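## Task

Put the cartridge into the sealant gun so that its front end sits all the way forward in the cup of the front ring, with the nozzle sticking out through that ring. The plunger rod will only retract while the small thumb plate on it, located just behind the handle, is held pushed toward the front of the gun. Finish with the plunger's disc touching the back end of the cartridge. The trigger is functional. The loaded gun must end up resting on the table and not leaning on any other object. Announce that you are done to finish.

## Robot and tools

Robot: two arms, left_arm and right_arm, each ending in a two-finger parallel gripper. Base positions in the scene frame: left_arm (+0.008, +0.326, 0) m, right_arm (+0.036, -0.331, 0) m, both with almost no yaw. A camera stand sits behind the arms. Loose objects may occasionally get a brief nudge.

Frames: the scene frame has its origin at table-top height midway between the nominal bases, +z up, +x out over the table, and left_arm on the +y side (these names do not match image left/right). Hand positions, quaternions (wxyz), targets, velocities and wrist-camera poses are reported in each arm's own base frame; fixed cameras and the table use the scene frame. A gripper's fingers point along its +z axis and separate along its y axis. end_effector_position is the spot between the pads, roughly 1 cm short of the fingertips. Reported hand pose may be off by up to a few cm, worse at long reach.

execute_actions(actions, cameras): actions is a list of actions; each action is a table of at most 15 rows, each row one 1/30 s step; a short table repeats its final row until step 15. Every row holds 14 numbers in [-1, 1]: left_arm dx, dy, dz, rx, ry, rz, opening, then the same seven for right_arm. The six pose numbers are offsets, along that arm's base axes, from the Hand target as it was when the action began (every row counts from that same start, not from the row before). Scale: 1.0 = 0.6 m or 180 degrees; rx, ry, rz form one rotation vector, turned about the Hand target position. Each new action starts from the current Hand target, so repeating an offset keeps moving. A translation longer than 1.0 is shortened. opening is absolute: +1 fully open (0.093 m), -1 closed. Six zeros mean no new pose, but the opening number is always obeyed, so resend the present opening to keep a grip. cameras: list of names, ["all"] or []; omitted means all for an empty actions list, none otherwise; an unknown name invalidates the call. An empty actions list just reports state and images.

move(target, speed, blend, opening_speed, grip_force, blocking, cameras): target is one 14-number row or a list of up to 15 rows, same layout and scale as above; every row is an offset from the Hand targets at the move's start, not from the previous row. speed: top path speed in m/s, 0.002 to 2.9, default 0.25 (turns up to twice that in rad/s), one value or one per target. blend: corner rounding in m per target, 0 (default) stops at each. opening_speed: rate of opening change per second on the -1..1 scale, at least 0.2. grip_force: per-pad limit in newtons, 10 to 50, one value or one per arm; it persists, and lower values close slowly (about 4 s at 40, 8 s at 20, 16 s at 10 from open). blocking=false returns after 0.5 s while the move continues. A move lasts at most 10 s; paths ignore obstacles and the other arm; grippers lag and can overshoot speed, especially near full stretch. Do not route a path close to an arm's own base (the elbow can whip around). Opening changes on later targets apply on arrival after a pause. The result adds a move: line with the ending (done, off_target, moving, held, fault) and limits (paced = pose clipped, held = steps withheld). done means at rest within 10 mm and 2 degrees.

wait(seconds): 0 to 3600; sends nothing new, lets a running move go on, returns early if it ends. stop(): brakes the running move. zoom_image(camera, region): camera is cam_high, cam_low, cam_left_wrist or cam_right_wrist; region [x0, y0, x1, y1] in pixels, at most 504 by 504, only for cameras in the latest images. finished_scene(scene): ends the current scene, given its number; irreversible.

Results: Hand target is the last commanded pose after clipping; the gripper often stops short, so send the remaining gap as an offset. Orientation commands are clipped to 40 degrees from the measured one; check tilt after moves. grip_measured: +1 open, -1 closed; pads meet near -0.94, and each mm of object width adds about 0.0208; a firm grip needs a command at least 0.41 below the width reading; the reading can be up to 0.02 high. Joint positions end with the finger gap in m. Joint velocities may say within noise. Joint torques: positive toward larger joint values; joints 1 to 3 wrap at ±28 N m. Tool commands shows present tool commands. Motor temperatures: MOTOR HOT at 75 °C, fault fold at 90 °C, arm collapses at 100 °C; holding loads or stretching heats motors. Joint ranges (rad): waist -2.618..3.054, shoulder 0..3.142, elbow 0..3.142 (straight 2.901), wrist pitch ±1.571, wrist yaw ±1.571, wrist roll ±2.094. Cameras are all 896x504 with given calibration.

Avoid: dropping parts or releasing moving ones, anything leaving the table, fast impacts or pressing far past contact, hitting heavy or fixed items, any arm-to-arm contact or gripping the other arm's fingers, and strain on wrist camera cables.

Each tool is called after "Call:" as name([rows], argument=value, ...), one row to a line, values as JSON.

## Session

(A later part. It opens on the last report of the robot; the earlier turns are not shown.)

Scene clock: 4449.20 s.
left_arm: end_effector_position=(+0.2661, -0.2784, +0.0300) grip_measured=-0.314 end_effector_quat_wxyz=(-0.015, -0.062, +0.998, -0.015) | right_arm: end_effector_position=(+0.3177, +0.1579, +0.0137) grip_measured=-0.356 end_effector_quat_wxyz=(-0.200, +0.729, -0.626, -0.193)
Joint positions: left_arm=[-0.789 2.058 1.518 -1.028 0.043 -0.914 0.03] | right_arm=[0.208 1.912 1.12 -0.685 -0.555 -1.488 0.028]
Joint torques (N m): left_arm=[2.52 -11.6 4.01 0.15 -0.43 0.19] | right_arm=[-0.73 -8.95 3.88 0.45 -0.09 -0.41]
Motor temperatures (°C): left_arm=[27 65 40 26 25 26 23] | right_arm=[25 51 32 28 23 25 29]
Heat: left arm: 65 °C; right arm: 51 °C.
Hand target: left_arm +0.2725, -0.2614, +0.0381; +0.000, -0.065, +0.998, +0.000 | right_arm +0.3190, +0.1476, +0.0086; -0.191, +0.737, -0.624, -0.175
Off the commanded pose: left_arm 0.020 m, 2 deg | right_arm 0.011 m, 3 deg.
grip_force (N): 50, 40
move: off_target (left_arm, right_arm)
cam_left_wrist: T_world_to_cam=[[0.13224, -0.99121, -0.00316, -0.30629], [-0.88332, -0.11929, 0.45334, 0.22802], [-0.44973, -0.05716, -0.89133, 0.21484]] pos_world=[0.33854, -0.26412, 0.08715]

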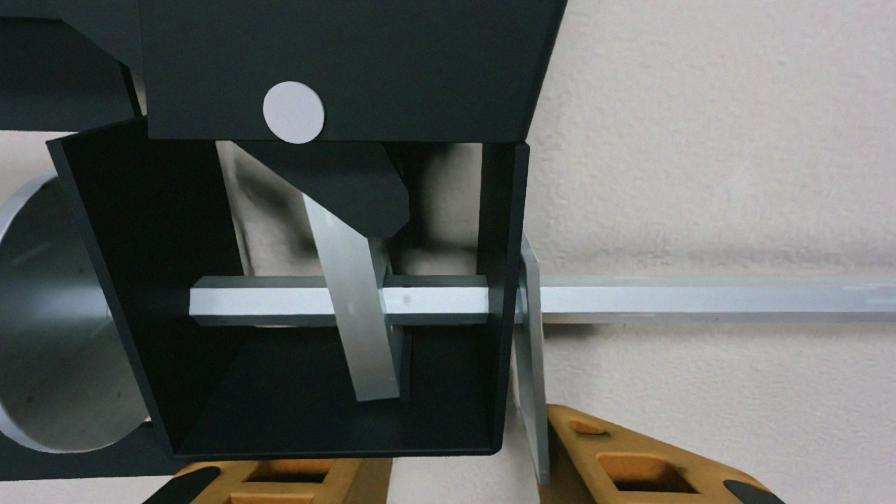

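Call:
move(target=[-0.004,0.0331,-0.003,0,0,0,-0.316,0.006,-0.0331,-0.008,0,0,0,-0.6], speed=0.05, cameras=["cam_left_wrist"])

Call:
zoom_image(camera="cam_left_wrist", region=[420, 120, 660, 500])

Scene clock: 4455.07 s.
left_arm: end_effector_position=(+0.2716, -0.2808, +0.0310) grip_measured=-0.314 end_effector_quat_wxyz=(-0.002, -0.055, +0.997, -0.056) | right_arm: end_effector_position=(+0.3205, +0.1525, +0.0185) grip_measured=-0.356 end_effector_quat_wxyz=(-0.220, +0.723, -0.622, -0.207)
Joint positions: left_arm=[-0.768 2.009 1.445 -0.926 0.078 -0.883 0.03] | right_arm=[0.169 1.912 1.12 -0.691 -0.609 -1.524 0.028]
Joint torques (N m): left_arm=[3.69 -11.66 3.51 -0.43 -0.71 0.25] | right_arm=[-2.52 -7.82 4.25 0.23 0.46 -0.75]
Motor temperatures (°C): left_arm=[27 66 39 26 25 26 23] | right_arm=[25 51 32 27 23 25 29]
Heat: left arm: 66 °C; right arm: 51 °C.
Hand target: left_arm +0.2701, -0.2416, +0.0363; +0.000, -0.065, +0.998, +0.000 | right_arm +0.3226, +0.1278, +0.0038; -0.192, +0.737, -0.624, -0.174
Off the commanded pose: left_arm 0.040 m, 6 deg | right_arm 0.029 m, 5 deg.
grip_force (N): 50, 40
move: off_target (left_arm, right_arm)
cam_left_wrist: T_world_to_cam=[[0.11941, -0.9896, 0.08019, -0.30798], [-0.89881, -0.07344, 0.43214, 0.24987], [-0.42176, -0.12367, -0.89824, 0.19196]] pos_world=[0.34232, -0.26269, 0.08915]

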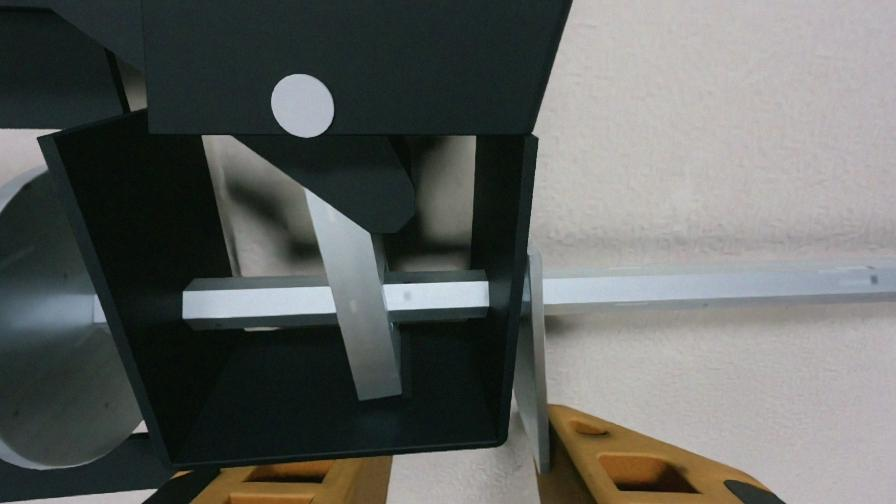

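Scaled by 1.326 from the camera's image (finer frame: 1280x720).

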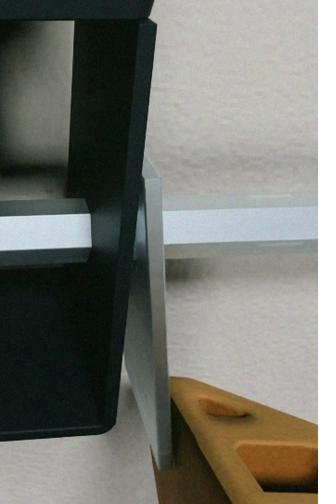

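Call:
move([
  [0.006,-0.074,0.006,0,0,0,-0.316,-0.005,0.037,0.0,0,0,0,-0.6],
  [0.006,-0.074,0.006,0,0,0,-0.5,-0.005,0.037,0.0,0,0,0,-0.6],
], speed=0.06, cameras=["cam_left_wrist"])

Scene clock: 4501.10 s.
left_arm: end_effector_position=(+0.2733, -0.2912, +0.0436) grip_measured=-0.498 end_effector_quat_wxyz=(+0.003, -0.057, +0.998, -0.023) | right_arm: end_effector_position=(+0.3185, +0.1510, +0.0133) grip_measured=-0.356 end_effector_quat_wxyz=(-0.202, +0.726, -0.628, -0.194)
Joint positions: left_arm=[-0.806 2.064 1.583 -1.051 0.025 -0.922 0.021] | right_arm=[0.185 1.912 1.116 -0.69 -0.562 -1.506 0.028]
Joint torques (N m): left_arm=[0.13 -7.58 7.04 0.08 -0.31 -0.08] | right_arm=[1.65 -7.99 3.79 0.75 0 -0.12]
Motor temperatures (°C): left_arm=[27 66 37 26 25 27 23] | right_arm=[25 48 33 27 23 26 30]
Heat: left arm: 66 °C; right arm: 48 °C.
Hand target: left_arm +0.2738, -0.2859, +0.0400; +0.000, -0.065, +0.998, -0.001 | right_arm +0.3196, +0.1500, +0.0038; -0.191, +0.737, -0.624, -0.175
Off the commanded pose: left_arm 0.006 m, 3 deg | right_arm 0.010 m, 3 deg.
grip_force (N): 50, 40
move: off_target (left_arm, right_arm)
cam_left_wrist: T_world_to_cam=[[0.12329, -0.99225, 0.01518, -0.31853], [-0.90073, -0.10547, 0.42137, 0.23681], [-0.41651, -0.06562, -0.90676, 0.21863]] pos_world=[0.34363, -0.27674, 0.1033]

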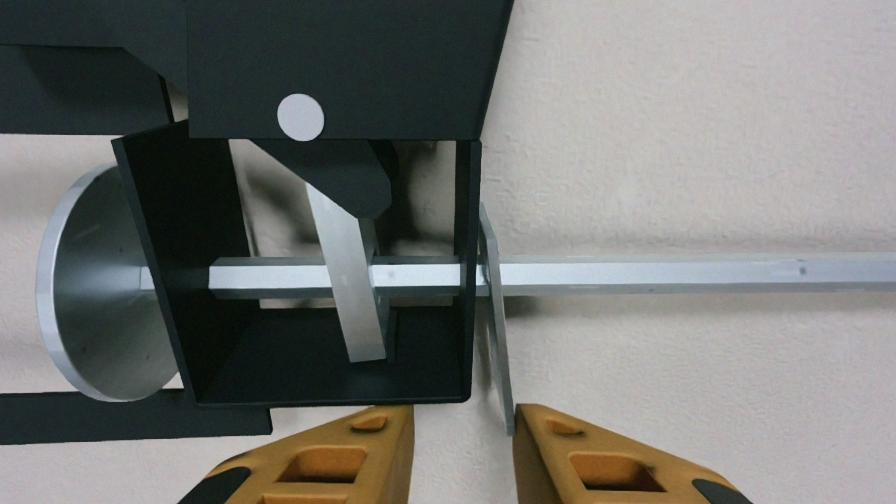

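Call:
move(target=[-0.001,0.0116,-0.01,0,0,0,-0.5,0.0,0.0,0.0,0,0,0,-0.6], speed=0.05, cameras=["cam_left_wrist"])

Call:
move(target=[-0.003,0.0248,-0.00,0,0,0,-0.5,0.0015,-0.0082,0.0,0,0,0,-0.6], speed=0.05, cameras=["cam_left_wrist"])

Scene clock: 4507.47 s.
left_arm: end_effector_position=(+0.2737, -0.2916, +0.0415) grip_measured=-0.498 end_effector_quat_wxyz=(+0.004, -0.057, +0.998, -0.024) | right_arm: end_effector_position=(+0.3185, +0.1510, +0.0133) grip_measured=-0.356 end_effector_quat_wxyz=(-0.202, +0.726, -0.628, -0.194)
Joint positions: left_arm=[-0.806 2.064 1.574 -1.038 0.025 -0.922 0.021] | right_arm=[0.185 1.912 1.116 -0.69 -0.562 -1.506 0.028]
Joint torques (N m): left_arm=[1.14 -8.55 4.37 0.27 -0.31 0.01] | right_arm=[1.68 -7.99 3.9 0.71 0.02 -0.14]
Motor temperatures (°C): left_arm=[27 65 38 26 25 26 23] | right_arm=[25 48 32 27 23 26 30]
Heat: left arm: 65 °C; right arm: 48 °C.
Hand target: left_arm +0.2732, -0.2790, +0.0340; +0.000, -0.065, +0.998, -0.001 | right_arm +0.3196, +0.1500, +0.0038; -0.191, +0.737, -0.624, -0.175
Off the commanded pose: left_arm 0.015 m, 3 deg | right_arm 0.010 m, 3 deg.
grip_force (N): 50, 40
move: off_target (left_arm)
cam_left_wrist: T_world_to_cam=[[0.12319, -0.99221, 0.0185, -0.31892], [-0.90195, -0.10417, 0.41908, 0.2388], [-0.41389, -0.06832, -0.90776, 0.21544]] pos_world=[0.34384, -0.27685, 0.10139]

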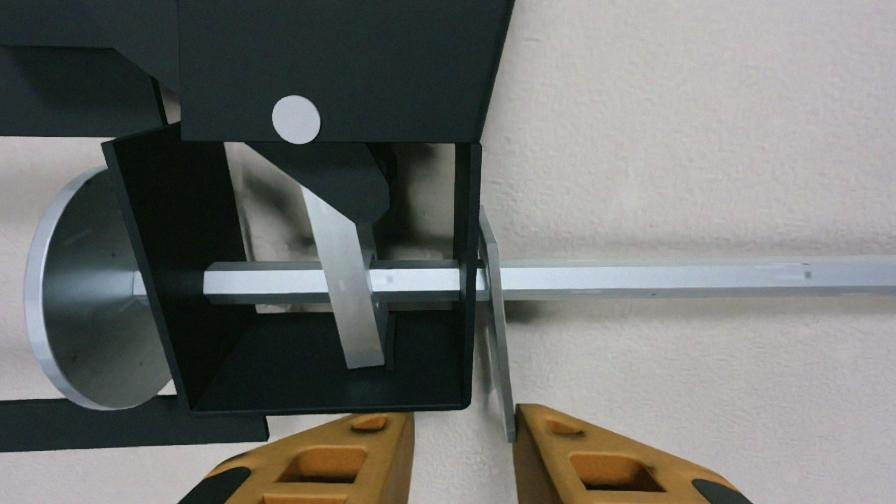

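Scene clock: 4508.20 s.
left_arm: end_effector_position=(+0.2730, -0.2906, +0.0344) grip_measured=-0.498 end_effector_quat_wxyz=(+0.002, -0.061, +0.997, -0.037) | right_arm: end_effector_position=(+0.3185, +0.1510, +0.0133) grip_measured=-0.356 end_effector_quat_wxyz=(-0.202, +0.726, -0.628, -0.194)
Joint positions: left_arm=[-0.797 2.052 1.526 -0.985 0.045 -0.92 0.021] | right_arm=[0.185 1.912 1.116 -0.69 -0.562 -1.506 0.028]
Joint torques (N m): left_arm=[2.61 -10.73 3.37 -0.07 -0.47 0.19] | right_arm=[0.43 -7.88 3.99 0.62 0 -0.32]
Motor temperatures (°C): left_arm=[27 65 38 26 25 26 23] | right_arm=[25 48 32 27 23 26 30]
Heat: left arm: 65 °C; right arm: 48 °C.
Hand target: left_arm +0.2714, -0.2641, +0.0340; +0.000, -0.065, +0.998, -0.001 | right_arm +0.3205, +0.1450, +0.0038; -0.191, +0.737, -0.624, -0.175
Off the commanded pose: left_arm 0.027 m, 4 deg | right_arm 0.011 m, 3 deg.
grip_force (N): 50, 40
move: off_target (left_arm, right_arm)
cam_left_wrist: T_world_to_cam=[[0.12982, -0.99056, 0.04405, -0.31991], [-0.90012, -0.09911, 0.42423, 0.24207], [-0.41585, -0.09472, -0.90448, 0.20152]] pos_world=[0.34323, -0.27381, 0.09367]

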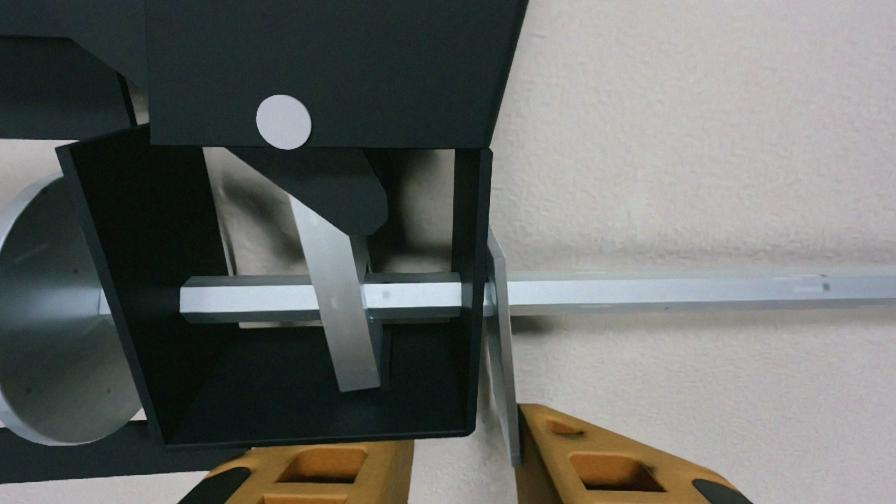

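Call:
move([
  [0.006,-0.045,0.006,0,0,0,-0.5,-0.003,0.01,0.005,0,0,0,0.0],
  [0.008,-0.045,0.19,0,0,0,-0.5,-0.003,0.01,0.005,0,0,0,0.0],
  [0.155,0.03,0.19,0,0,0,1.0,-0.003,0.01,0.005,0,0,0,0.0],
], speed=0.1, cameras=["cam_left_wrist"])

Scene clock: 4567.50 s.
left_arm: end_effector_position=(+0.3611, -0.2458, +0.1524) grip_measured=+1.000 end_effector_quat_wxyz=(+0.020, -0.070, +0.997, -0.022) | right_arm: end_effector_position=(+0.3221, +0.1515, +0.0138) grip_measured=-0.002 end_effector_quat_wxyz=(-0.208, +0.728, -0.626, -0.188)
Joint positions: left_arm=[-0.594 2.226 2.274 -1.561 0.01 -0.735 0.093] | right_arm=[0.185 1.912 1.116 -0.674 -0.561 -1.507 0.045]
Joint torques (N m): left_arm=[0.12 -8.25 7.25 0.38 -0.19 0.13] | right_arm=[1.88 -8.77 4 0.49 -0.01 -0.09]
Motor temperatures (°C): left_arm=[27 65 38 26 25 27 23] | right_arm=[25 47 31 27 23 26 29]
Heat: left arm: 65 °C; right arm: 47 °C.
Hand target: left_arm +0.3643, -0.2462, +0.1479; +0.000, -0.065, +0.998, -0.001 | right_arm +0.3187, +0.1511, +0.0068; -0.191, +0.737, -0.624, -0.175
Off the commanded pose: left_arm 0.006 m, 3 deg | right_arm 0.008 m, 3 deg.
joint sent to its limit (left arm) — joint 4 (wrist pitch), lower limit. The joint targets still meet the commanded pose.
grip_force (N): 50, 40
move: off_target (left_arm, right_arm); target 3's new opening was sent with left_arm's hand 0.006 m and 3 deg from that target
cam_left_wrist: T_world_to_cam=[[0.14903, -0.98871, 0.01575, -0.29437], [-0.91075, -0.13104, 0.39161, 0.27665], [-0.38512, -0.0727, -0.92, 0.34574]] pos_world=[0.42898, -0.22965, 0.21437]

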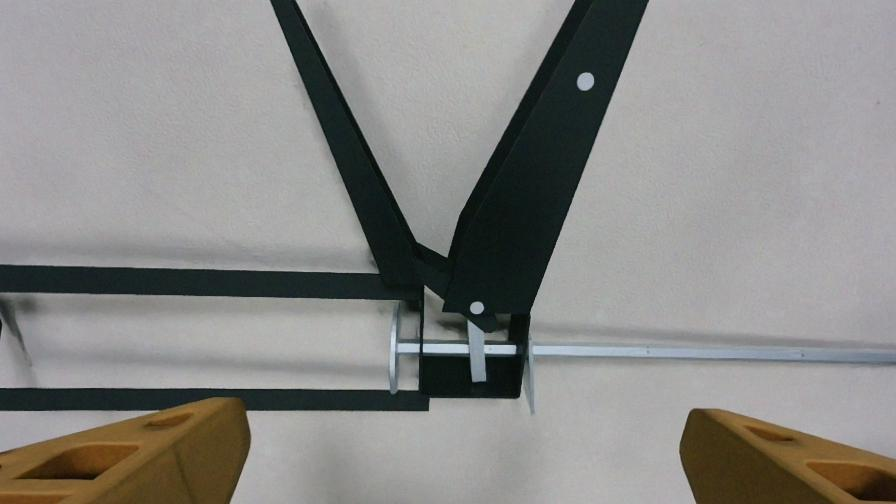

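Call:
move(target=[0.003,-0.004,-0.11,0,0,0,1.0,0,0,0,0,0,0,0.0], speed=0.1, cameras=["cam_left_wrist"])

Scene clock: 4582.83 s.
left_arm: end_effector_position=(+0.3628, -0.2469, +0.0924) grip_measured=+1.000 end_effector_quat_wxyz=(+0.000, -0.070, +0.997, -0.007) | right_arm: end_effector_position=(+0.3221, +0.1515, +0.0138) grip_measured=-0.002 end_effector_quat_wxyz=(-0.208, +0.728, -0.626, -0.188)
Joint positions: left_arm=[-0.594 2.246 2.066 -1.383 0.01 -0.735 0.093] | right_arm=[0.185 1.912 1.116 -0.674 -0.561 -1.507 0.045]
Joint torques (N m): left_arm=[-0.1 -8.84 5.35 0.59 -0.15 0.12] | right_arm=[2.04 -8.79 4 0.51 0.04 -0.07]
Motor temperatures (°C): left_arm=[27 63 38 26 25 26 23] | right_arm=[25 47 31 27 23 26 29]
Heat: left arm: 63 °C; right arm: 47 °C.
Hand target: left_arm +0.3662, -0.2486, +0.0821; +0.000, -0.065, +0.998, -0.001 | right_arm +0.3187, +0.1511, +0.0068; -0.191, +0.737, -0.624, -0.175
Off the commanded pose: left_arm 0.011 m, 1 deg | right_arm 0.008 m, 3 deg.
grip_force (N): 50, 40
move: off_target (left_arm)
cam_left_wrist: T_world_to_cam=[[0.14899, -0.98868, -0.01787, -0.29168], [-0.89399, -0.1424, 0.42486, 0.28961], [-0.4226, -0.04733, -0.90508, 0.30958]] pos_world=[0.43319, -0.23249, 0.15194]

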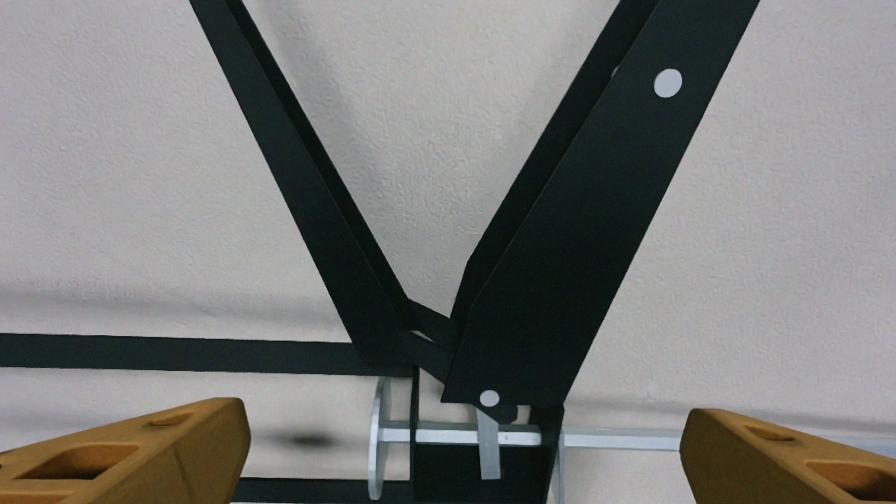

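Call:
move(target=[0.001,0.004,-0.045,0,0,0,1.0,0,0,0,0,0,0,0.0], speed=0.06, cameras=["cam_left_wrist"])

Scene clock: 4594.73 s.
left_arm: end_effector_position=(+0.3633, -0.2473, +0.0658) grip_measured=+1.000 end_effector_quat_wxyz=(+0.001, -0.069, +0.998, -0.007) | right_arm: end_effector_position=(+0.3221, +0.1515, +0.0138) grip_measured=-0.002 end_effector_quat_wxyz=(-0.208, +0.728, -0.626, -0.188)
Joint positions: left_arm=[-0.594 2.246 1.961 -1.276 0.01 -0.732 0.093] | right_arm=[0.185 1.912 1.116 -0.674 -0.561 -1.507 0.045]
Joint torques (N m): left_arm=[0.43 -8.98 5.09 0.63 -0.17 0.14] | right_arm=[2.03 -8.87 3.86 0.52 0.02 -0.11]
Motor temperatures (°C): left_arm=[27 60 38 26 25 26 23] | right_arm=[25 47 31 27 23 26 29]
Heat: left arm: 60 °C; right arm: 47 °C.
Hand target: left_arm +0.3668, -0.2462, +0.0551; +0.000, -0.065, +0.998, -0.001 | right_arm +0.3187, +0.1511, +0.0068; -0.191, +0.737, -0.624, -0.175
Off the commanded pose: left_arm 0.011 m, 1 deg | right_arm 0.008 m, 3 deg.
grip_force (N): 50, 40
move: off_target (left_arm)
cam_left_wrist: T_world_to_cam=[[0.14599, -0.98915, -0.01656, -0.2917], [-0.8951, -0.1392, 0.42357, 0.30264], [-0.42128, -0.04702, -0.90571, 0.28536]] pos_world=[0.43369, -0.23299, 0.12544]

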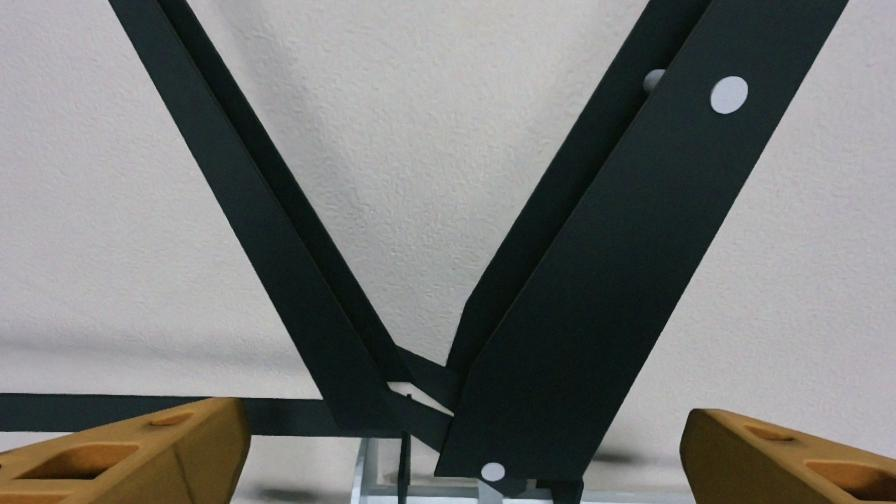

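Call:
move(target=[-0.0005,0.0055,-0.025,0,0,0,1.0,0,0,0,0,0,0,0.0], speed=0.05, cameras=["cam_left_wrist"])

Scene clock: 4612.67 s.
left_arm: end_effector_position=(+0.3626, -0.2450, +0.0498) grip_measured=+1.000 end_effector_quat_wxyz=(+0.000, -0.068, +0.998, -0.006) | right_arm: end_effector_position=(+0.3221, +0.1515, +0.0138) grip_measured=-0.002 end_effector_quat_wxyz=(-0.208, +0.728, -0.626, -0.188)
Joint positions: left_arm=[-0.59 2.246 1.898 -1.215 0.01 -0.726 0.093] | right_arm=[0.185 1.912 1.116 -0.674 -0.561 -1.507 0.045]
Joint torques (N m): left_arm=[0.68 -9.07 5.08 0.6 -0.16 0.13] | right_arm=[1.95 -8.75 3.89 0.52 0.01 -0.1]
Motor temperatures (°C): left_arm=[27 57 38 26 25 26 23] | right_arm=[25 47 31 27 23 25 28]
Heat: left arm: 57 °C; right arm: 47 °C.
Hand target: left_arm +0.3665, -0.2428, +0.0400; +0.000, -0.065, +0.998, -0.001 | right_arm +0.3187, +0.1511, +0.0068; -0.191, +0.737, -0.624, -0.175
Off the commanded pose: left_arm 0.011 m, 1 deg | right_arm 0.008 m, 3 deg.
grip_force (N): 50, 40
move: off_target (left_arm)
cam_left_wrist: T_world_to_cam=[[0.14371, -0.98945, -0.01835, -0.2888], [-0.8945, -0.1378, 0.42531, 0.30916], [-0.42335, -0.04471, -0.90486, 0.272]] pos_world=[0.43319, -0.23098, 0.10934]

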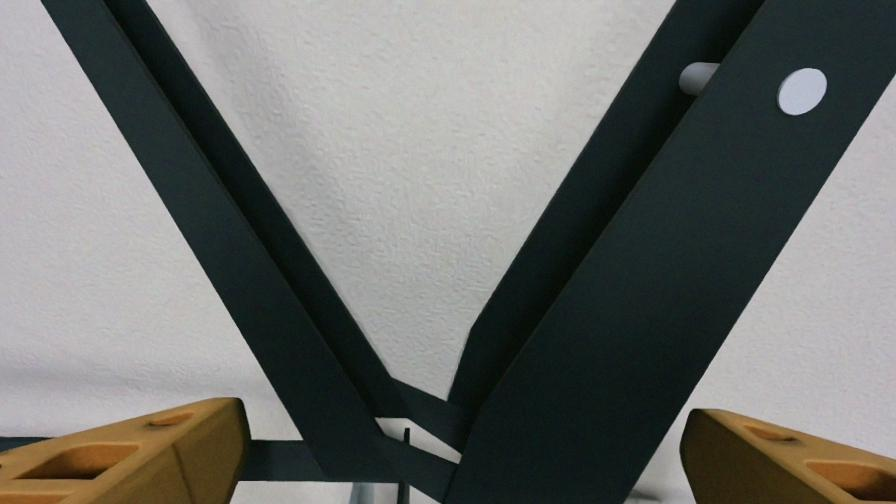

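Call:
move(target=[-0.0015,-0.0042,-0.00,0,0,0,1.0,0,0,0,0,0,0,0.0], speed=0.05, cameras=["cam_left_wrist"])

Scene clock: 4618.17 s.
left_arm: end_effector_position=(+0.3627, -0.2450, +0.0498) grip_measured=+1.000 end_effector_quat_wxyz=(+0.000, -0.068, +0.998, -0.006) | right_arm: end_effector_position=(+0.3221, +0.1515, +0.0138) grip_measured=-0.002 end_effector_quat_wxyz=(-0.208, +0.728, -0.626, -0.188)
Joint positions: left_arm=[-0.59 2.246 1.898 -1.214 0.01 -0.726 0.093] | right_arm=[0.185 1.912 1.116 -0.674 -0.561 -1.507 0.045]
Joint torques (N m): left_arm=[0.14 -8.91 5.44 0.59 -0.17 0.08] | right_arm=[1.98 -8.77 3.9 0.51 0 -0.11]
Motor temperatures (°C): left_arm=[27 57 38 26 25 26 23] | right_arm=[25 47 31 27 23 25 28]
Heat: left arm: 57 °C; right arm: 47 °C.
Hand target: left_arm +0.3656, -0.2453, +0.0400; +0.000, -0.065, +0.998, -0.001 | right_arm +0.3187, +0.1511, +0.0068; -0.191, +0.737, -0.624, -0.175
Off the commanded pose: left_arm 0.010 m, 1 deg | right_arm 0.008 m, 3 deg.
grip_force (N): 50, 40
move: done
cam_left_wrist: T_world_to_cam=[[0.14371, -0.98945, -0.01808, -0.28883], [-0.89463, -0.13771, 0.42505, 0.30927], [-0.42306, -0.04491, -0.90499, 0.27184]] pos_world=[0.43319, -0.23099, 0.10934]

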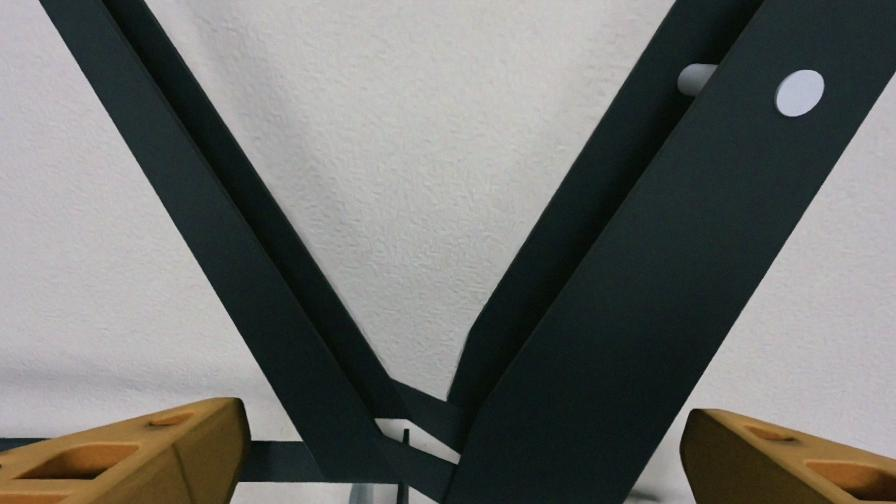

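Call:
move([
  [-0.001,-0.011,0.0,0,0,0,1.0,0,0,0,0,0,0,0.0],
], speed=0.05, cameras=["cam_left_wrist"])

Scene clock: 4627.73 s.
left_arm: end_effector_position=(+0.3602, -0.2476, +0.0455) grip_measured=+1.000 end_effector_quat_wxyz=(-0.004, -0.064, +0.998, -0.003) | right_arm: end_effector_position=(+0.3221, +0.1515, +0.0138) grip_measured=-0.002 end_effector_quat_wxyz=(-0.208, +0.728, -0.626, -0.188)
Joint positions: left_arm=[-0.598 2.257 1.898 -1.214 0.01 -0.726 0.093] | right_arm=[0.185 1.912 1.116 -0.674 -0.561 -1.507 0.045]
Joint torques (N m): left_arm=[-0.46 -8.69 7.25 0.45 -0.19 -0.07] | right_arm=[1.85 -8.95 3.89 0.52 0.03 -0.1]
Motor temperatures (°C): left_arm=[27 56 38 26 25 26 23] | right_arm=[25 47 31 27 23 25 28]
Heat: left arm: 56 °C; right arm: 47 °C.
Hand target: left_arm +0.3649, -0.2520, +0.0399; +0.000, -0.065, +0.998, -0.001 | right_arm +0.3187, +0.1511, +0.0068; -0.191, +0.737, -0.624, -0.175
Off the commanded pose: left_arm 0.008 m, 1 deg | right_arm 0.008 m, 3 deg.
grip_force (N): 50, 40
move: done
cam_left_wrist: T_world_to_cam=[[0.1356, -0.99045, -0.02497, -0.288], [-0.89207, -0.13302, 0.43188, 0.30845], [-0.43107, -0.03629, -0.90159, 0.27158]] pos_world=[0.43128, -0.23436, 0.10446]

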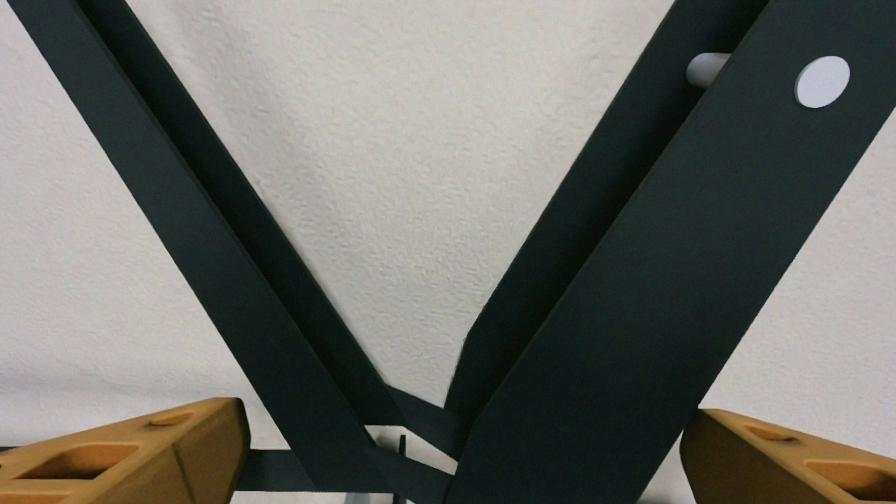

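Call:
move([
  [0.001,-0.001,-0.018,0,0,0,1.0,0,0,0,0,0,0,0.0],
], speed=0.04, cameras=["cam_left_wrist"])

Scene clock: 4633.83 s.
left_arm: end_effector_position=(+0.3644, -0.2504, +0.0414) grip_measured=+1.000 end_effector_quat_wxyz=(+0.001, -0.064, +0.998, -0.008) | right_arm: end_effector_position=(+0.3221, +0.1515, +0.0138) grip_measured=-0.002 end_effector_quat_wxyz=(-0.208, +0.728, -0.626, -0.188)
Joint positions: left_arm=[-0.598 2.267 1.898 -1.19 0.01 -0.726 0.093] | right_arm=[0.185 1.912 1.116 -0.674 -0.561 -1.507 0.045]
Joint torques (N m): left_arm=[-0.55 -8.72 5.35 0.59 -0.19 -0.04] | right_arm=[2.03 -8.81 3.9 0.52 0 -0.07]
Motor temperatures (°C): left_arm=[27 56 39 26 25 26 23] | right_arm=[25 47 31 27 23 25 28]
Heat: left arm: 56 °C; right arm: 47 °C.
Hand target: left_arm +0.3655, -0.2526, +0.0292; +0.000, -0.065, +0.998, -0.001 | right_arm +0.3187, +0.1511, +0.0068; -0.191, +0.737, -0.624, -0.175
Off the commanded pose: left_arm 0.012 m, 1 deg | right_arm 0.008 m, 3 deg.
grip_force (N): 50, 40
move: off_target (left_arm)
cam_left_wrist: T_world_to_cam=[[0.13583, -0.99061, -0.01549, -0.29205], [-0.89706, -0.12961, 0.42247, 0.31663], [-0.42051, -0.04349, -0.90624, 0.2642]] pos_world=[0.43481, -0.23678, 0.10114]

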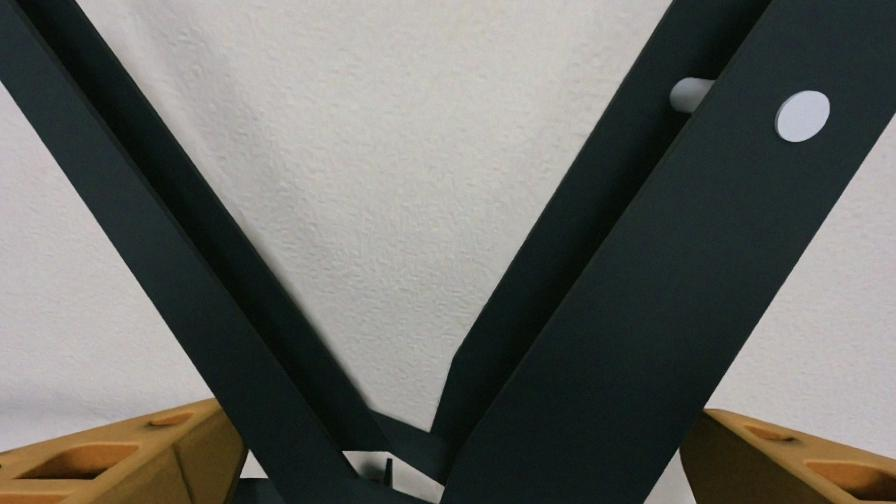

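Call:
move([
  [0.0,0.0,-0.006,0,0,0,0.45,0,0,0,0,0,0,0.0],
], speed=0.04, opening_speed=0.5, cameras=["cam_left_wrist"])

Call:
move([
  [0.0,0.0,0.0,0,0,0,0.1,0,0,0,0,0,0,0.0],
], speed=0.04, opening_speed=0.5, cameras=["cam_left_wrist","cam_high"])

Scene clock: 4643.70 s.
left_arm: end_effector_position=(+0.3581, -0.2539, +0.0392) grip_measured=+0.455 end_effector_quat_wxyz=(-0.003, -0.019, +1.000, -0.004) | right_arm: end_effector_position=(+0.3225, +0.1515, +0.0138) grip_measured=-0.001 end_effector_quat_wxyz=(-0.208, +0.727, -0.626, -0.188)
Joint positions: left_arm=[-0.613 2.267 1.889 -1.194 0.01 -0.65 0.067] | right_arm=[0.185 1.912 1.116 -0.672 -0.56 -1.505 0.045]
Joint torques (N m): left_arm=[1.09 -8.44 5.18 0.78 -0.11 -0.7] | right_arm=[1.85 -8.8 3.92 0.49 0.01 -0.11]
Motor temperatures (°C): left_arm=[27 58 39 26 25 27 23] | right_arm=[25 47 31 27 23 25 28]
Heat: left arm: 58 °C; right arm: 47 °C.
Hand target: left_arm +0.3656, -0.2526, +0.0256; +0.000, -0.065, +0.998, -0.001 | right_arm +0.3187, +0.1510, +0.0068; -0.191, +0.737, -0.624, -0.174
Off the commanded pose: left_arm 0.016 m, 5 deg | right_arm 0.008 m, 3 deg.
grip_force (N): 50, 40
move: off_target (left_arm)
cam_left_wrist: T_world_to_cam=[[0.04569, -0.99868, -0.02347, -0.26419], [-0.90164, -0.05134, 0.42943, 0.33273], [-0.43006, 0.00155, -0.9028, 0.27419]] pos_world=[0.42999, -0.24718, 0.09845]

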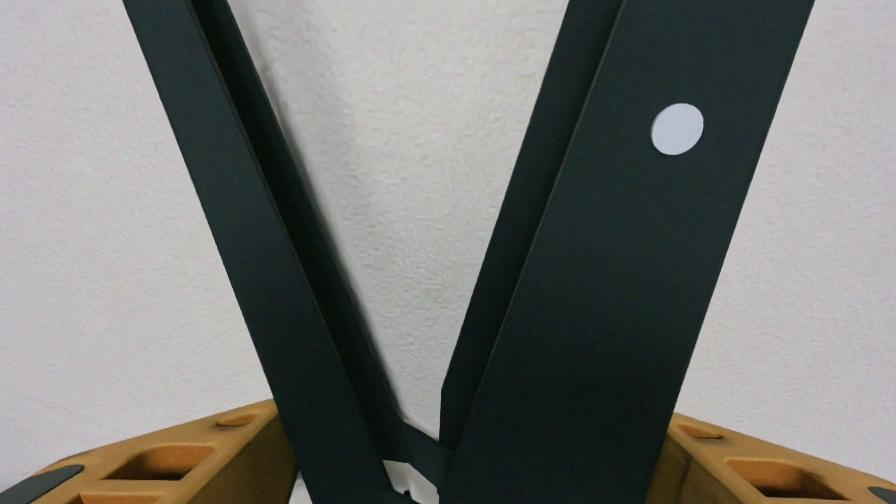

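Scene clock: 4647.47 s.
left_arm: end_effector_position=(+0.3504, -0.2631, +0.0385) grip_measured=+0.144 end_effector_quat_wxyz=(-0.008, +0.027, +1.000, -0.009) | right_arm: end_effector_position=(+0.3232, +0.1521, +0.0140) grip_measured=+0.000 end_effector_quat_wxyz=(-0.209, +0.729, -0.625, -0.186)
Joint positions: left_arm=[-0.635 2.267 1.886 -1.194 0.024 -0.581 0.052] | right_arm=[0.188 1.911 1.116 -0.668 -0.558 -1.505 0.045]
Joint torques (N m): left_arm=[3.38 -8.53 5.35 0.77 -0.26 -1.29] | right_arm=[1.74 -8.69 3.96 0.42 -0.04 -0.11]
Motor temperatures (°C): left_arm=[27 58 39 26 25 27 24] | right_arm=[25 47 31 27 23 25 28]
Heat: left arm: 58 °C; right arm: 47 °C.
Hand target: left_arm +0.3656, -0.2525, +0.0256; +0.000, -0.065, +0.998, -0.001 | right_arm +0.3187, +0.1510, +0.0068; -0.191, +0.737, -0.624, -0.175
Off the commanded pose: left_arm 0.022 m, 11 deg | right_arm 0.009 m, 3 deg.
grip_force (N): 50, 40
move: done
cam_left_wrist: T_world_to_cam=[[-0.04519, -0.99889, -0.01305, -0.24154], [-0.89811, 0.0349, 0.43838, 0.34679], [-0.43744, 0.03153, -0.8987, 0.28055]] pos_world=[0.42327, -0.26222, 0.09695]
Images, in order (width x height): cam_high 896x504, cam_left_wrist 896x504.

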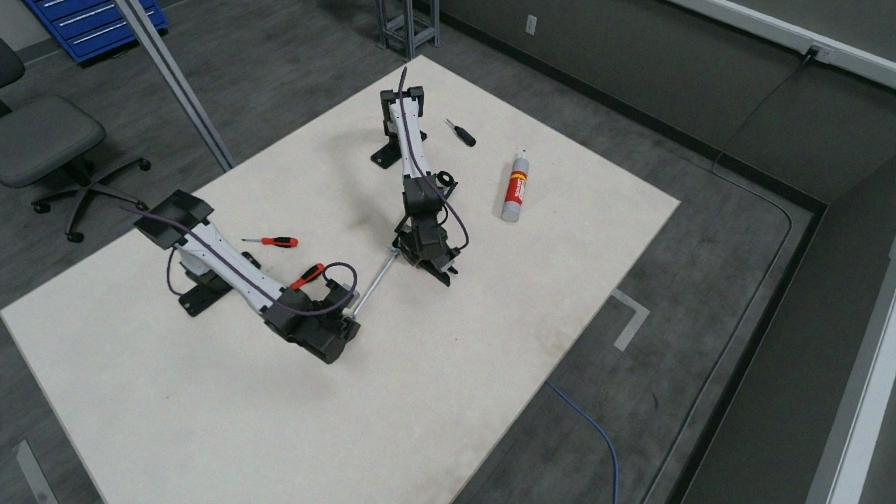

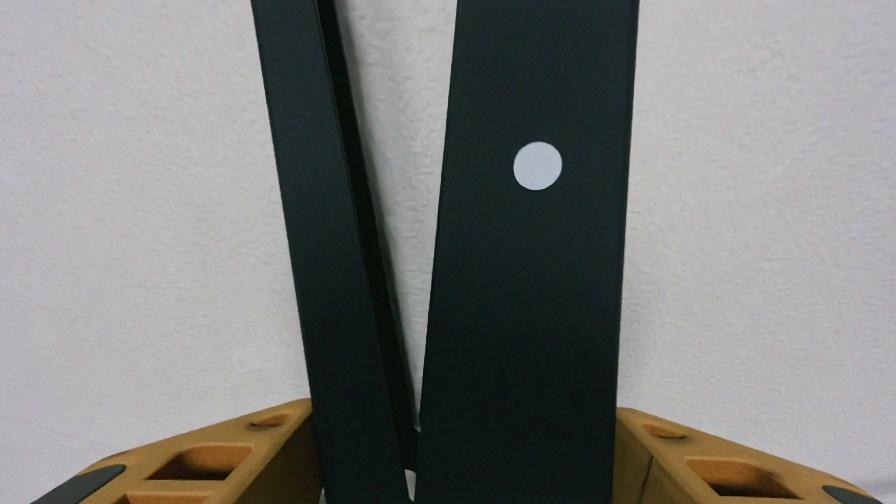

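Call:
move([
  [0.0,0.0,0.0,0,0,0,0.9,0,0,0,0,0,0,0.0],
  [-0.0,0.0,0.14,0,0,0,0.9,0,0,0,0,0,0,0.0],
], speed=0.08, opening_speed=0.6, cameras=["cam_left_wrist","cam_high"])

Scene clock: 4660.83 s.
left_arm: end_effector_position=(+0.3611, -0.2548, +0.1146) grip_measured=+0.898 end_effector_quat_wxyz=(+0.003, -0.056, +0.998, -0.010) | right_arm: end_effector_position=(+0.3234, +0.1524, +0.0141) grip_measured=+0.000 end_effector_quat_wxyz=(-0.210, +0.729, -0.625, -0.185)
Joint positions: left_arm=[-0.61 2.267 2.189 -1.477 0.012 -0.722 0.088] | right_arm=[0.188 1.911 1.116 -0.666 -0.558 -1.505 0.045]
Joint torques (N m): left_arm=[0.8 -8.59 7.54 0.27 -0.19 -0.06] | right_arm=[1.73 -8.65 3.9 0.45 0 -0.11]
Motor temperatures (°C): left_arm=[27 59 39 26 24 28 24] | right_arm=[25 49 31 27 23 25 28]
Heat: left arm: 59 °C; right arm: 49 °C.
Hand target: left_arm +0.3657, -0.2525, +0.1096; +0.000, -0.065, +0.998, -0.001 | right_arm +0.3187, +0.1510, +0.0068; -0.191, +0.737, -0.624, -0.174
Off the commanded pose: left_arm 0.007 m, 1 deg | right_arm 0.009 m, 3 deg.
grip_force (N): 50, 40
move: done
cam_left_wrist: T_world_to_cam=[[0.12068, -0.99262, -0.01158, -0.29035], [-0.90002, -0.11433, 0.42058, 0.28731], [-0.4188, -0.04034, -0.90718, 0.32929]] pos_world=[0.43153, -0.24208, 0.17453]
Images, in order (width x height): cam_high 896x504, cam_left_wrist 896x504.

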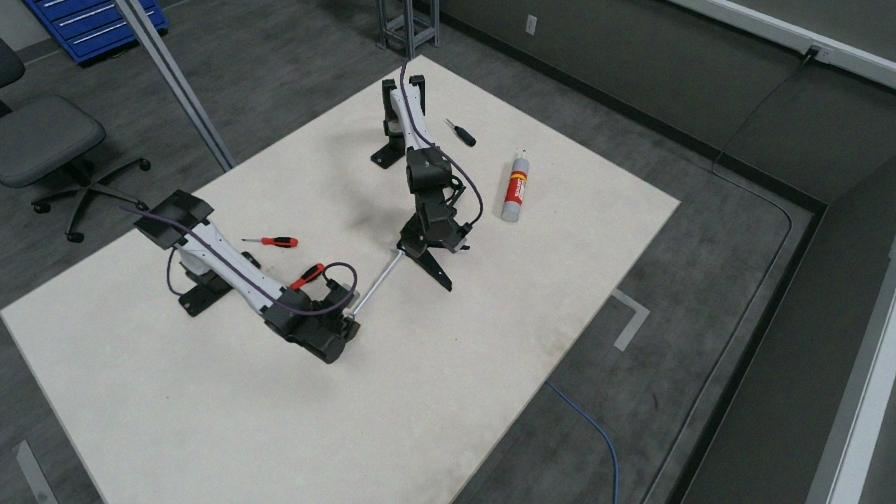

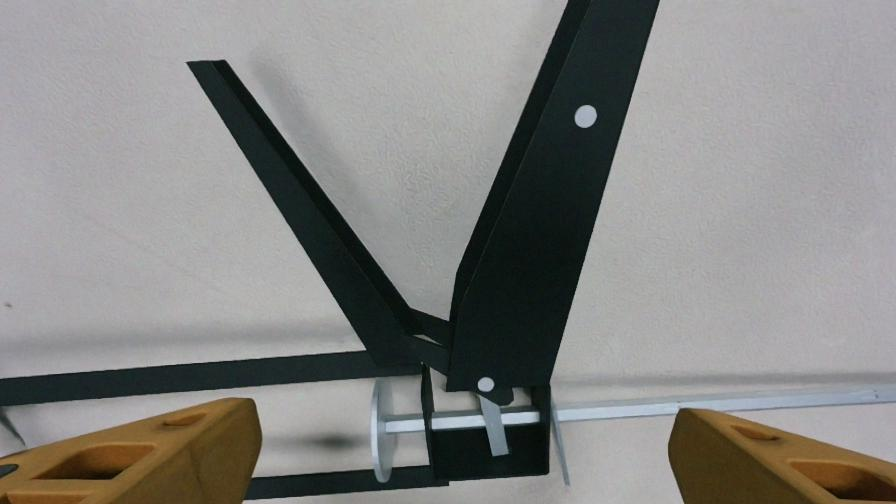

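Call:
zoom_image(camera="cam_left_wrist", region=[340, 330, 600, 500])

Scaled by 1.938 from the camera's image (finer frame: 1280x720).

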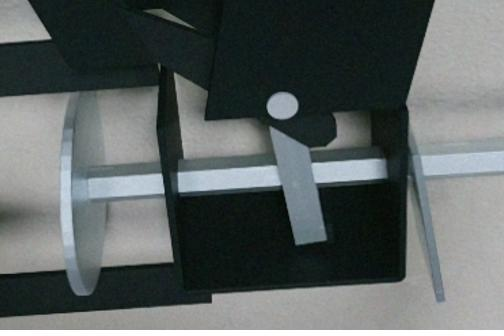

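Call:
move([
  [-0.02,0.0,0.0,0,0,0.0133,0.5,-0.001,0.0,0.0,0,0,0,0.0],
  [-0.164,-0.0925,-0.04,0,0,0.0133,-0.5,-0.001,0.0,0.0,0,0,0,-0.6],
], speed=0.1, cameras=["cam_left_wrist","cam_right_wrist"])

Scene clock: 4684.47 s.
left_arm: end_effector_position=(+0.2631, -0.3055, +0.0674) grip_measured=-0.498 end_effector_quat_wxyz=(-0.022, -0.079, +0.996, +0.021) | right_arm: end_effector_position=(+0.3195, +0.1520, +0.0136) grip_measured=-0.348 end_effector_quat_wxyz=(-0.203, +0.728, -0.626, -0.190)
Joint positions: left_arm=[-0.855 2.16 1.827 -1.298 0.011 -1.013 0.021] | right_arm=[0.19 1.911 1.116 -0.684 -0.557 -1.505 0.029]
Joint torques (N m): left_arm=[0.13 -13.96 4.85 0.39 -0.17 -0.11] | right_arm=[1.58 -8.65 3.69 0.58 -0.03 -0.12]
Motor temperatures (°C): left_arm=[27 61 40 26 24 27 24] | right_arm=[25 49 31 27 23 25 28]
Heat: left arm: 61 °C; right arm: 49 °C.
Hand target: left_arm +0.2672, -0.3080, +0.0855; +0.000, -0.086, +0.996, +0.000 | right_arm +0.3181, +0.1511, +0.0068; -0.191, +0.737, -0.624, -0.175
Off the commanded pose: left_arm 0.019 m, 4 deg | right_arm 0.007 m, 2 deg.
grip_force (N): 50, 40
move: off_target (left_arm); target 2's new opening was sent with left_arm's hand 0.019 m and 4 deg from that target
cam_left_wrist: T_world_to_cam=[[0.16288, -0.98362, -0.07715, -0.33327], [-0.86974, -0.18006, 0.45949, 0.18259], [-0.46586, -0.00775, -0.88483, 0.26418]] pos_world=[0.33616, -0.29289, 0.12415]
cam_right_wrist: T_world_to_cam=[[0.98799, 0.15055, 0.03464, -0.3382], [0.15396, -0.97811, -0.14002, 0.14157], [0.0128, 0.14367, -0.98954, 0.07304]] pos_world=[0.3114, 0.17889, 0.10381]

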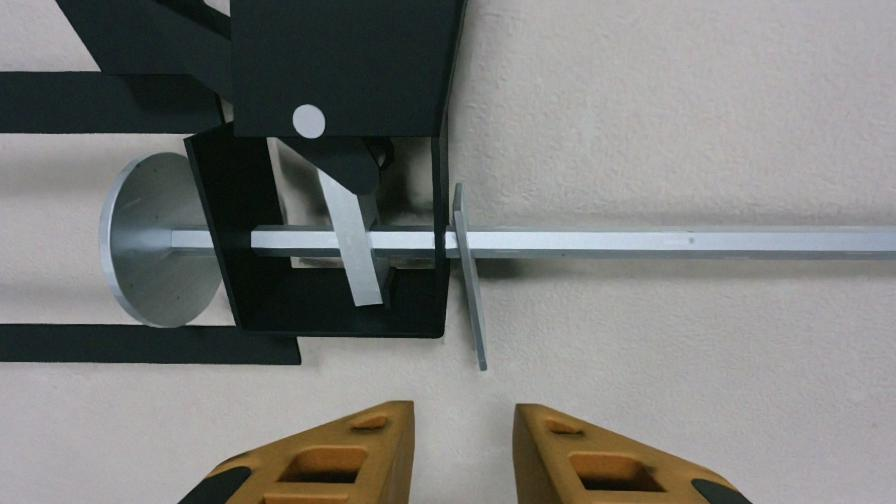

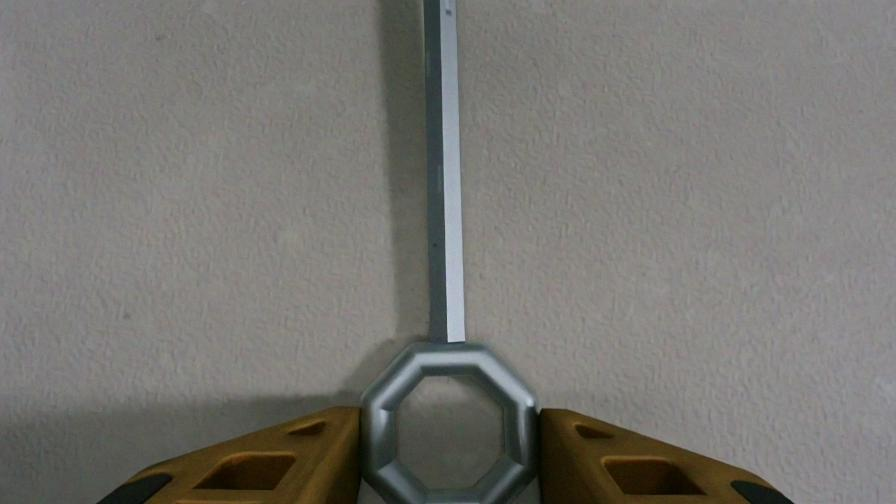

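Call:
move([
  [-0.001,0.004,-0.04,0,0,0,-0.5,0,0.0,0.0,0,0,0,-0.6],
  [-0.001,0.004,-0.0725,0,0,0,-0.5,0,0.0,0.0,0,0,0,-0.6],
], speed=0.06, cameras=["cam_left_wrist"])

Scene clock: 4692.30 s.
left_arm: end_effector_position=(+0.2585, -0.3005, +0.0340) grip_measured=-0.498 end_effector_quat_wxyz=(-0.023, -0.079, +0.996, +0.021) | right_arm: end_effector_position=(+0.3195, +0.1520, +0.0136) grip_measured=-0.361 end_effector_quat_wxyz=(-0.203, +0.728, -0.626, -0.190)
Joint positions: left_arm=[-0.855 2.155 1.684 -1.16 0.012 -1.014 0.021] | right_arm=[0.19 1.911 1.116 -0.684 -0.557 -1.505 0.028]
Joint torques (N m): left_arm=[0.39 -12.16 4.3 0.7 -0.16 -0.03] | right_arm=[1.59 -8.73 3.6 0.59 -0.02 -0.11]
Motor temperatures (°C): left_arm=[27 64 40 26 24 27 23] | right_arm=[25 50 31 27 23 25 28]
Heat: left arm: 64 °C; right arm: 50 °C.
Hand target: left_arm +0.2666, -0.3056, +0.0421; +0.000, -0.085, +0.996, +0.000 | right_arm +0.3181, +0.1511, +0.0068; -0.191, +0.737, -0.624, -0.175
Off the commanded pose: left_arm 0.012 m, 4 deg | right_arm 0.007 m, 2 deg.
grip_force (N): 50, 40
move: off_target (left_arm)
cam_left_wrist: T_world_to_cam=[[0.16407, -0.98347, -0.0766, -0.33051], [-0.86913, -0.18085, 0.46032, 0.19448], [-0.46657, -0.00895, -0.88444, 0.23234]] pos_world=[0.33166, -0.2878, 0.09065]

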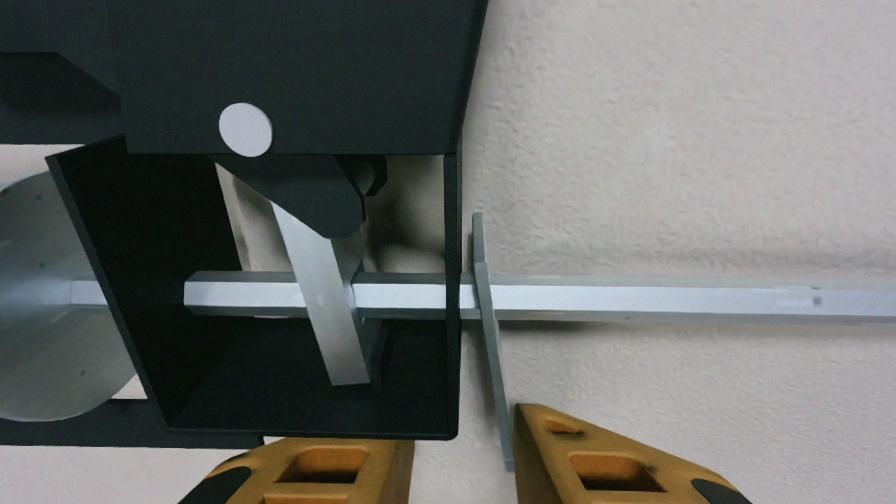

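Call:
move([
  [-0.004,0.0248,0.00,0,0,0,-0.5,0.003,-0.0165,-0.003,0,0,0,-0.6],
], speed=0.06, cameras=["cam_left_wrist"])

Call:
move([
  [-0.004,0.0248,0.00,0,0,0,-0.5,0.003,-0.0165,-0.003,0,0,0,-0.6],
], speed=0.06, cameras=["cam_left_wrist"])

Scene clock: 4698.73 s.
left_arm: end_effector_position=(+0.2572, -0.2991, +0.0317) grip_measured=-0.498 end_effector_quat_wxyz=(-0.016, -0.082, +0.997, +0.002) | right_arm: end_effector_position=(+0.3203, +0.1497, +0.0136) grip_measured=-0.361 end_effector_quat_wxyz=(-0.204, +0.728, -0.626, -0.189)
Joint positions: left_arm=[-0.851 2.113 1.609 -1.089 0.023 -1.014 0.021] | right_arm=[0.183 1.911 1.116 -0.685 -0.557 -1.513 0.028]
Joint torques (N m): left_arm=[1.92 -12.31 4.23 0.31 -0.3 0.1] | right_arm=[-0.39 -8.28 3.9 0.47 -0.07 -0.39]
Motor temperatures (°C): left_arm=[27 64 39 26 24 27 23] | right_arm=[25 50 31 27 23 25 28]
Heat: left arm: 64 °C; right arm: 50 °C.
Hand target: left_arm +0.2643, -0.2908, +0.0422; +0.000, -0.085, +0.996, -0.001 | right_arm +0.3198, +0.1411, +0.0050; -0.191, +0.737, -0.624, -0.175
Off the commanded pose: left_arm 0.015 m, 2 deg | right_arm 0.012 m, 2 deg.
grip_force (N): 50, 40
move: off_target (left_arm, right_arm)
cam_left_wrist: T_world_to_cam=[[0.17042, -0.98467, -0.03719, -0.33232], [-0.87604, -0.16869, 0.45178, 0.20025], [-0.45112, -0.04441, -0.89136, 0.21531]] pos_world=[0.32919, -0.28388, 0.08909]

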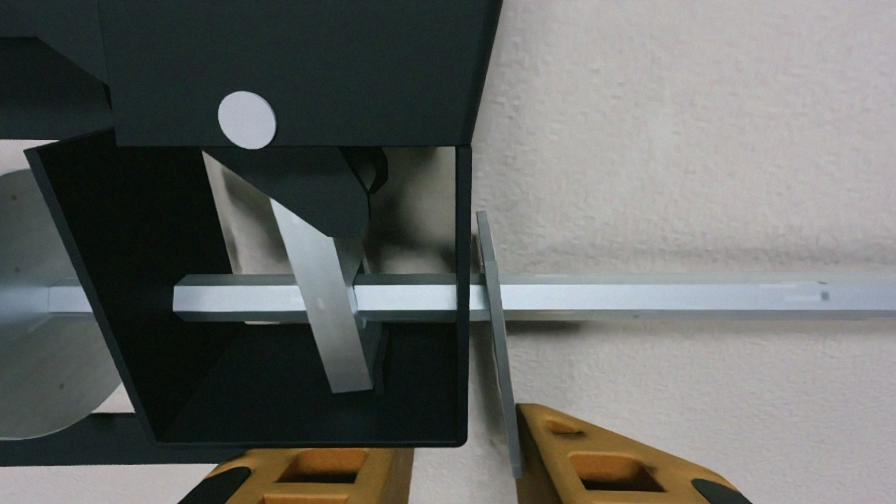

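Scene clock: 4699.50 s.
left_arm: end_effector_position=(+0.2581, -0.2993, +0.0326) grip_measured=-0.498 end_effector_quat_wxyz=(-0.011, -0.081, +0.996, -0.026) | right_arm: end_effector_position=(+0.3217, +0.1478, +0.0151) grip_measured=-0.361 end_effector_quat_wxyz=(-0.212, +0.728, -0.623, -0.192)
Joint positions: left_arm=[-0.838 2.069 1.545 -1.018 0.049 -1.001 0.021] | right_arm=[0.169 1.911 1.116 -0.685 -0.574 -1.53 0.028]
Joint torques (N m): left_arm=[2.63 -12.21 3.84 -0.07 -0.5 0.18] | right_arm=[-1.91 -7.56 4.08 0.34 0.11 -0.56]
Motor temperatures (°C): left_arm=[27 64 39 26 24 27 23] | right_arm=[25 50 31 27 23 25 28]
Heat: left arm: 64 °C; right arm: 50 °C.
Hand target: left_arm +0.2618, -0.2759, +0.0421; +0.000, -0.085, +0.996, -0.001 | right_arm +0.3217, +0.1312, +0.0032; -0.191, +0.737, -0.624, -0.174
Off the commanded pose: left_arm 0.026 m, 3 deg | right_arm 0.020 m, 3 deg.
grip_force (N): 50, 40
move: off_target (left_arm, right_arm)
cam_left_wrist: T_world_to_cam=[[0.16967, -0.98531, 0.01934, -0.3345], [-0.88254, -0.14318, 0.4479, 0.21004], [-0.43856, -0.09306, -0.89387, 0.19883]] pos_world=[0.32932, -0.28101, 0.09012]

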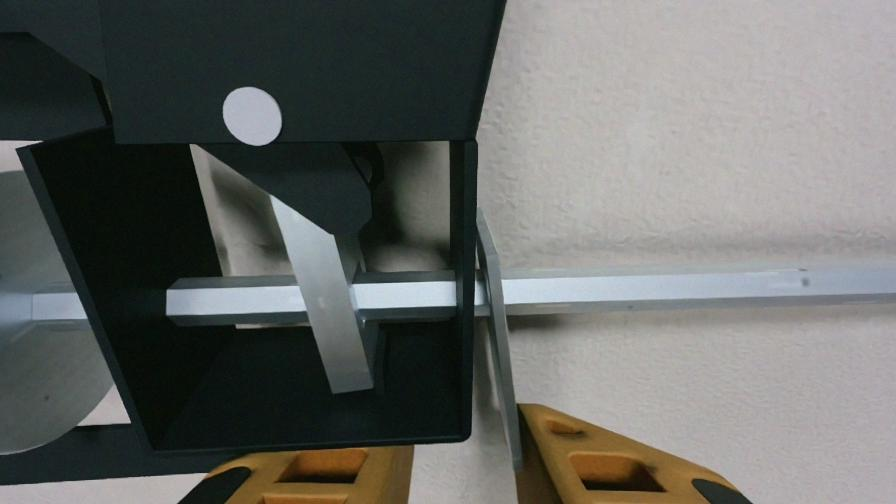

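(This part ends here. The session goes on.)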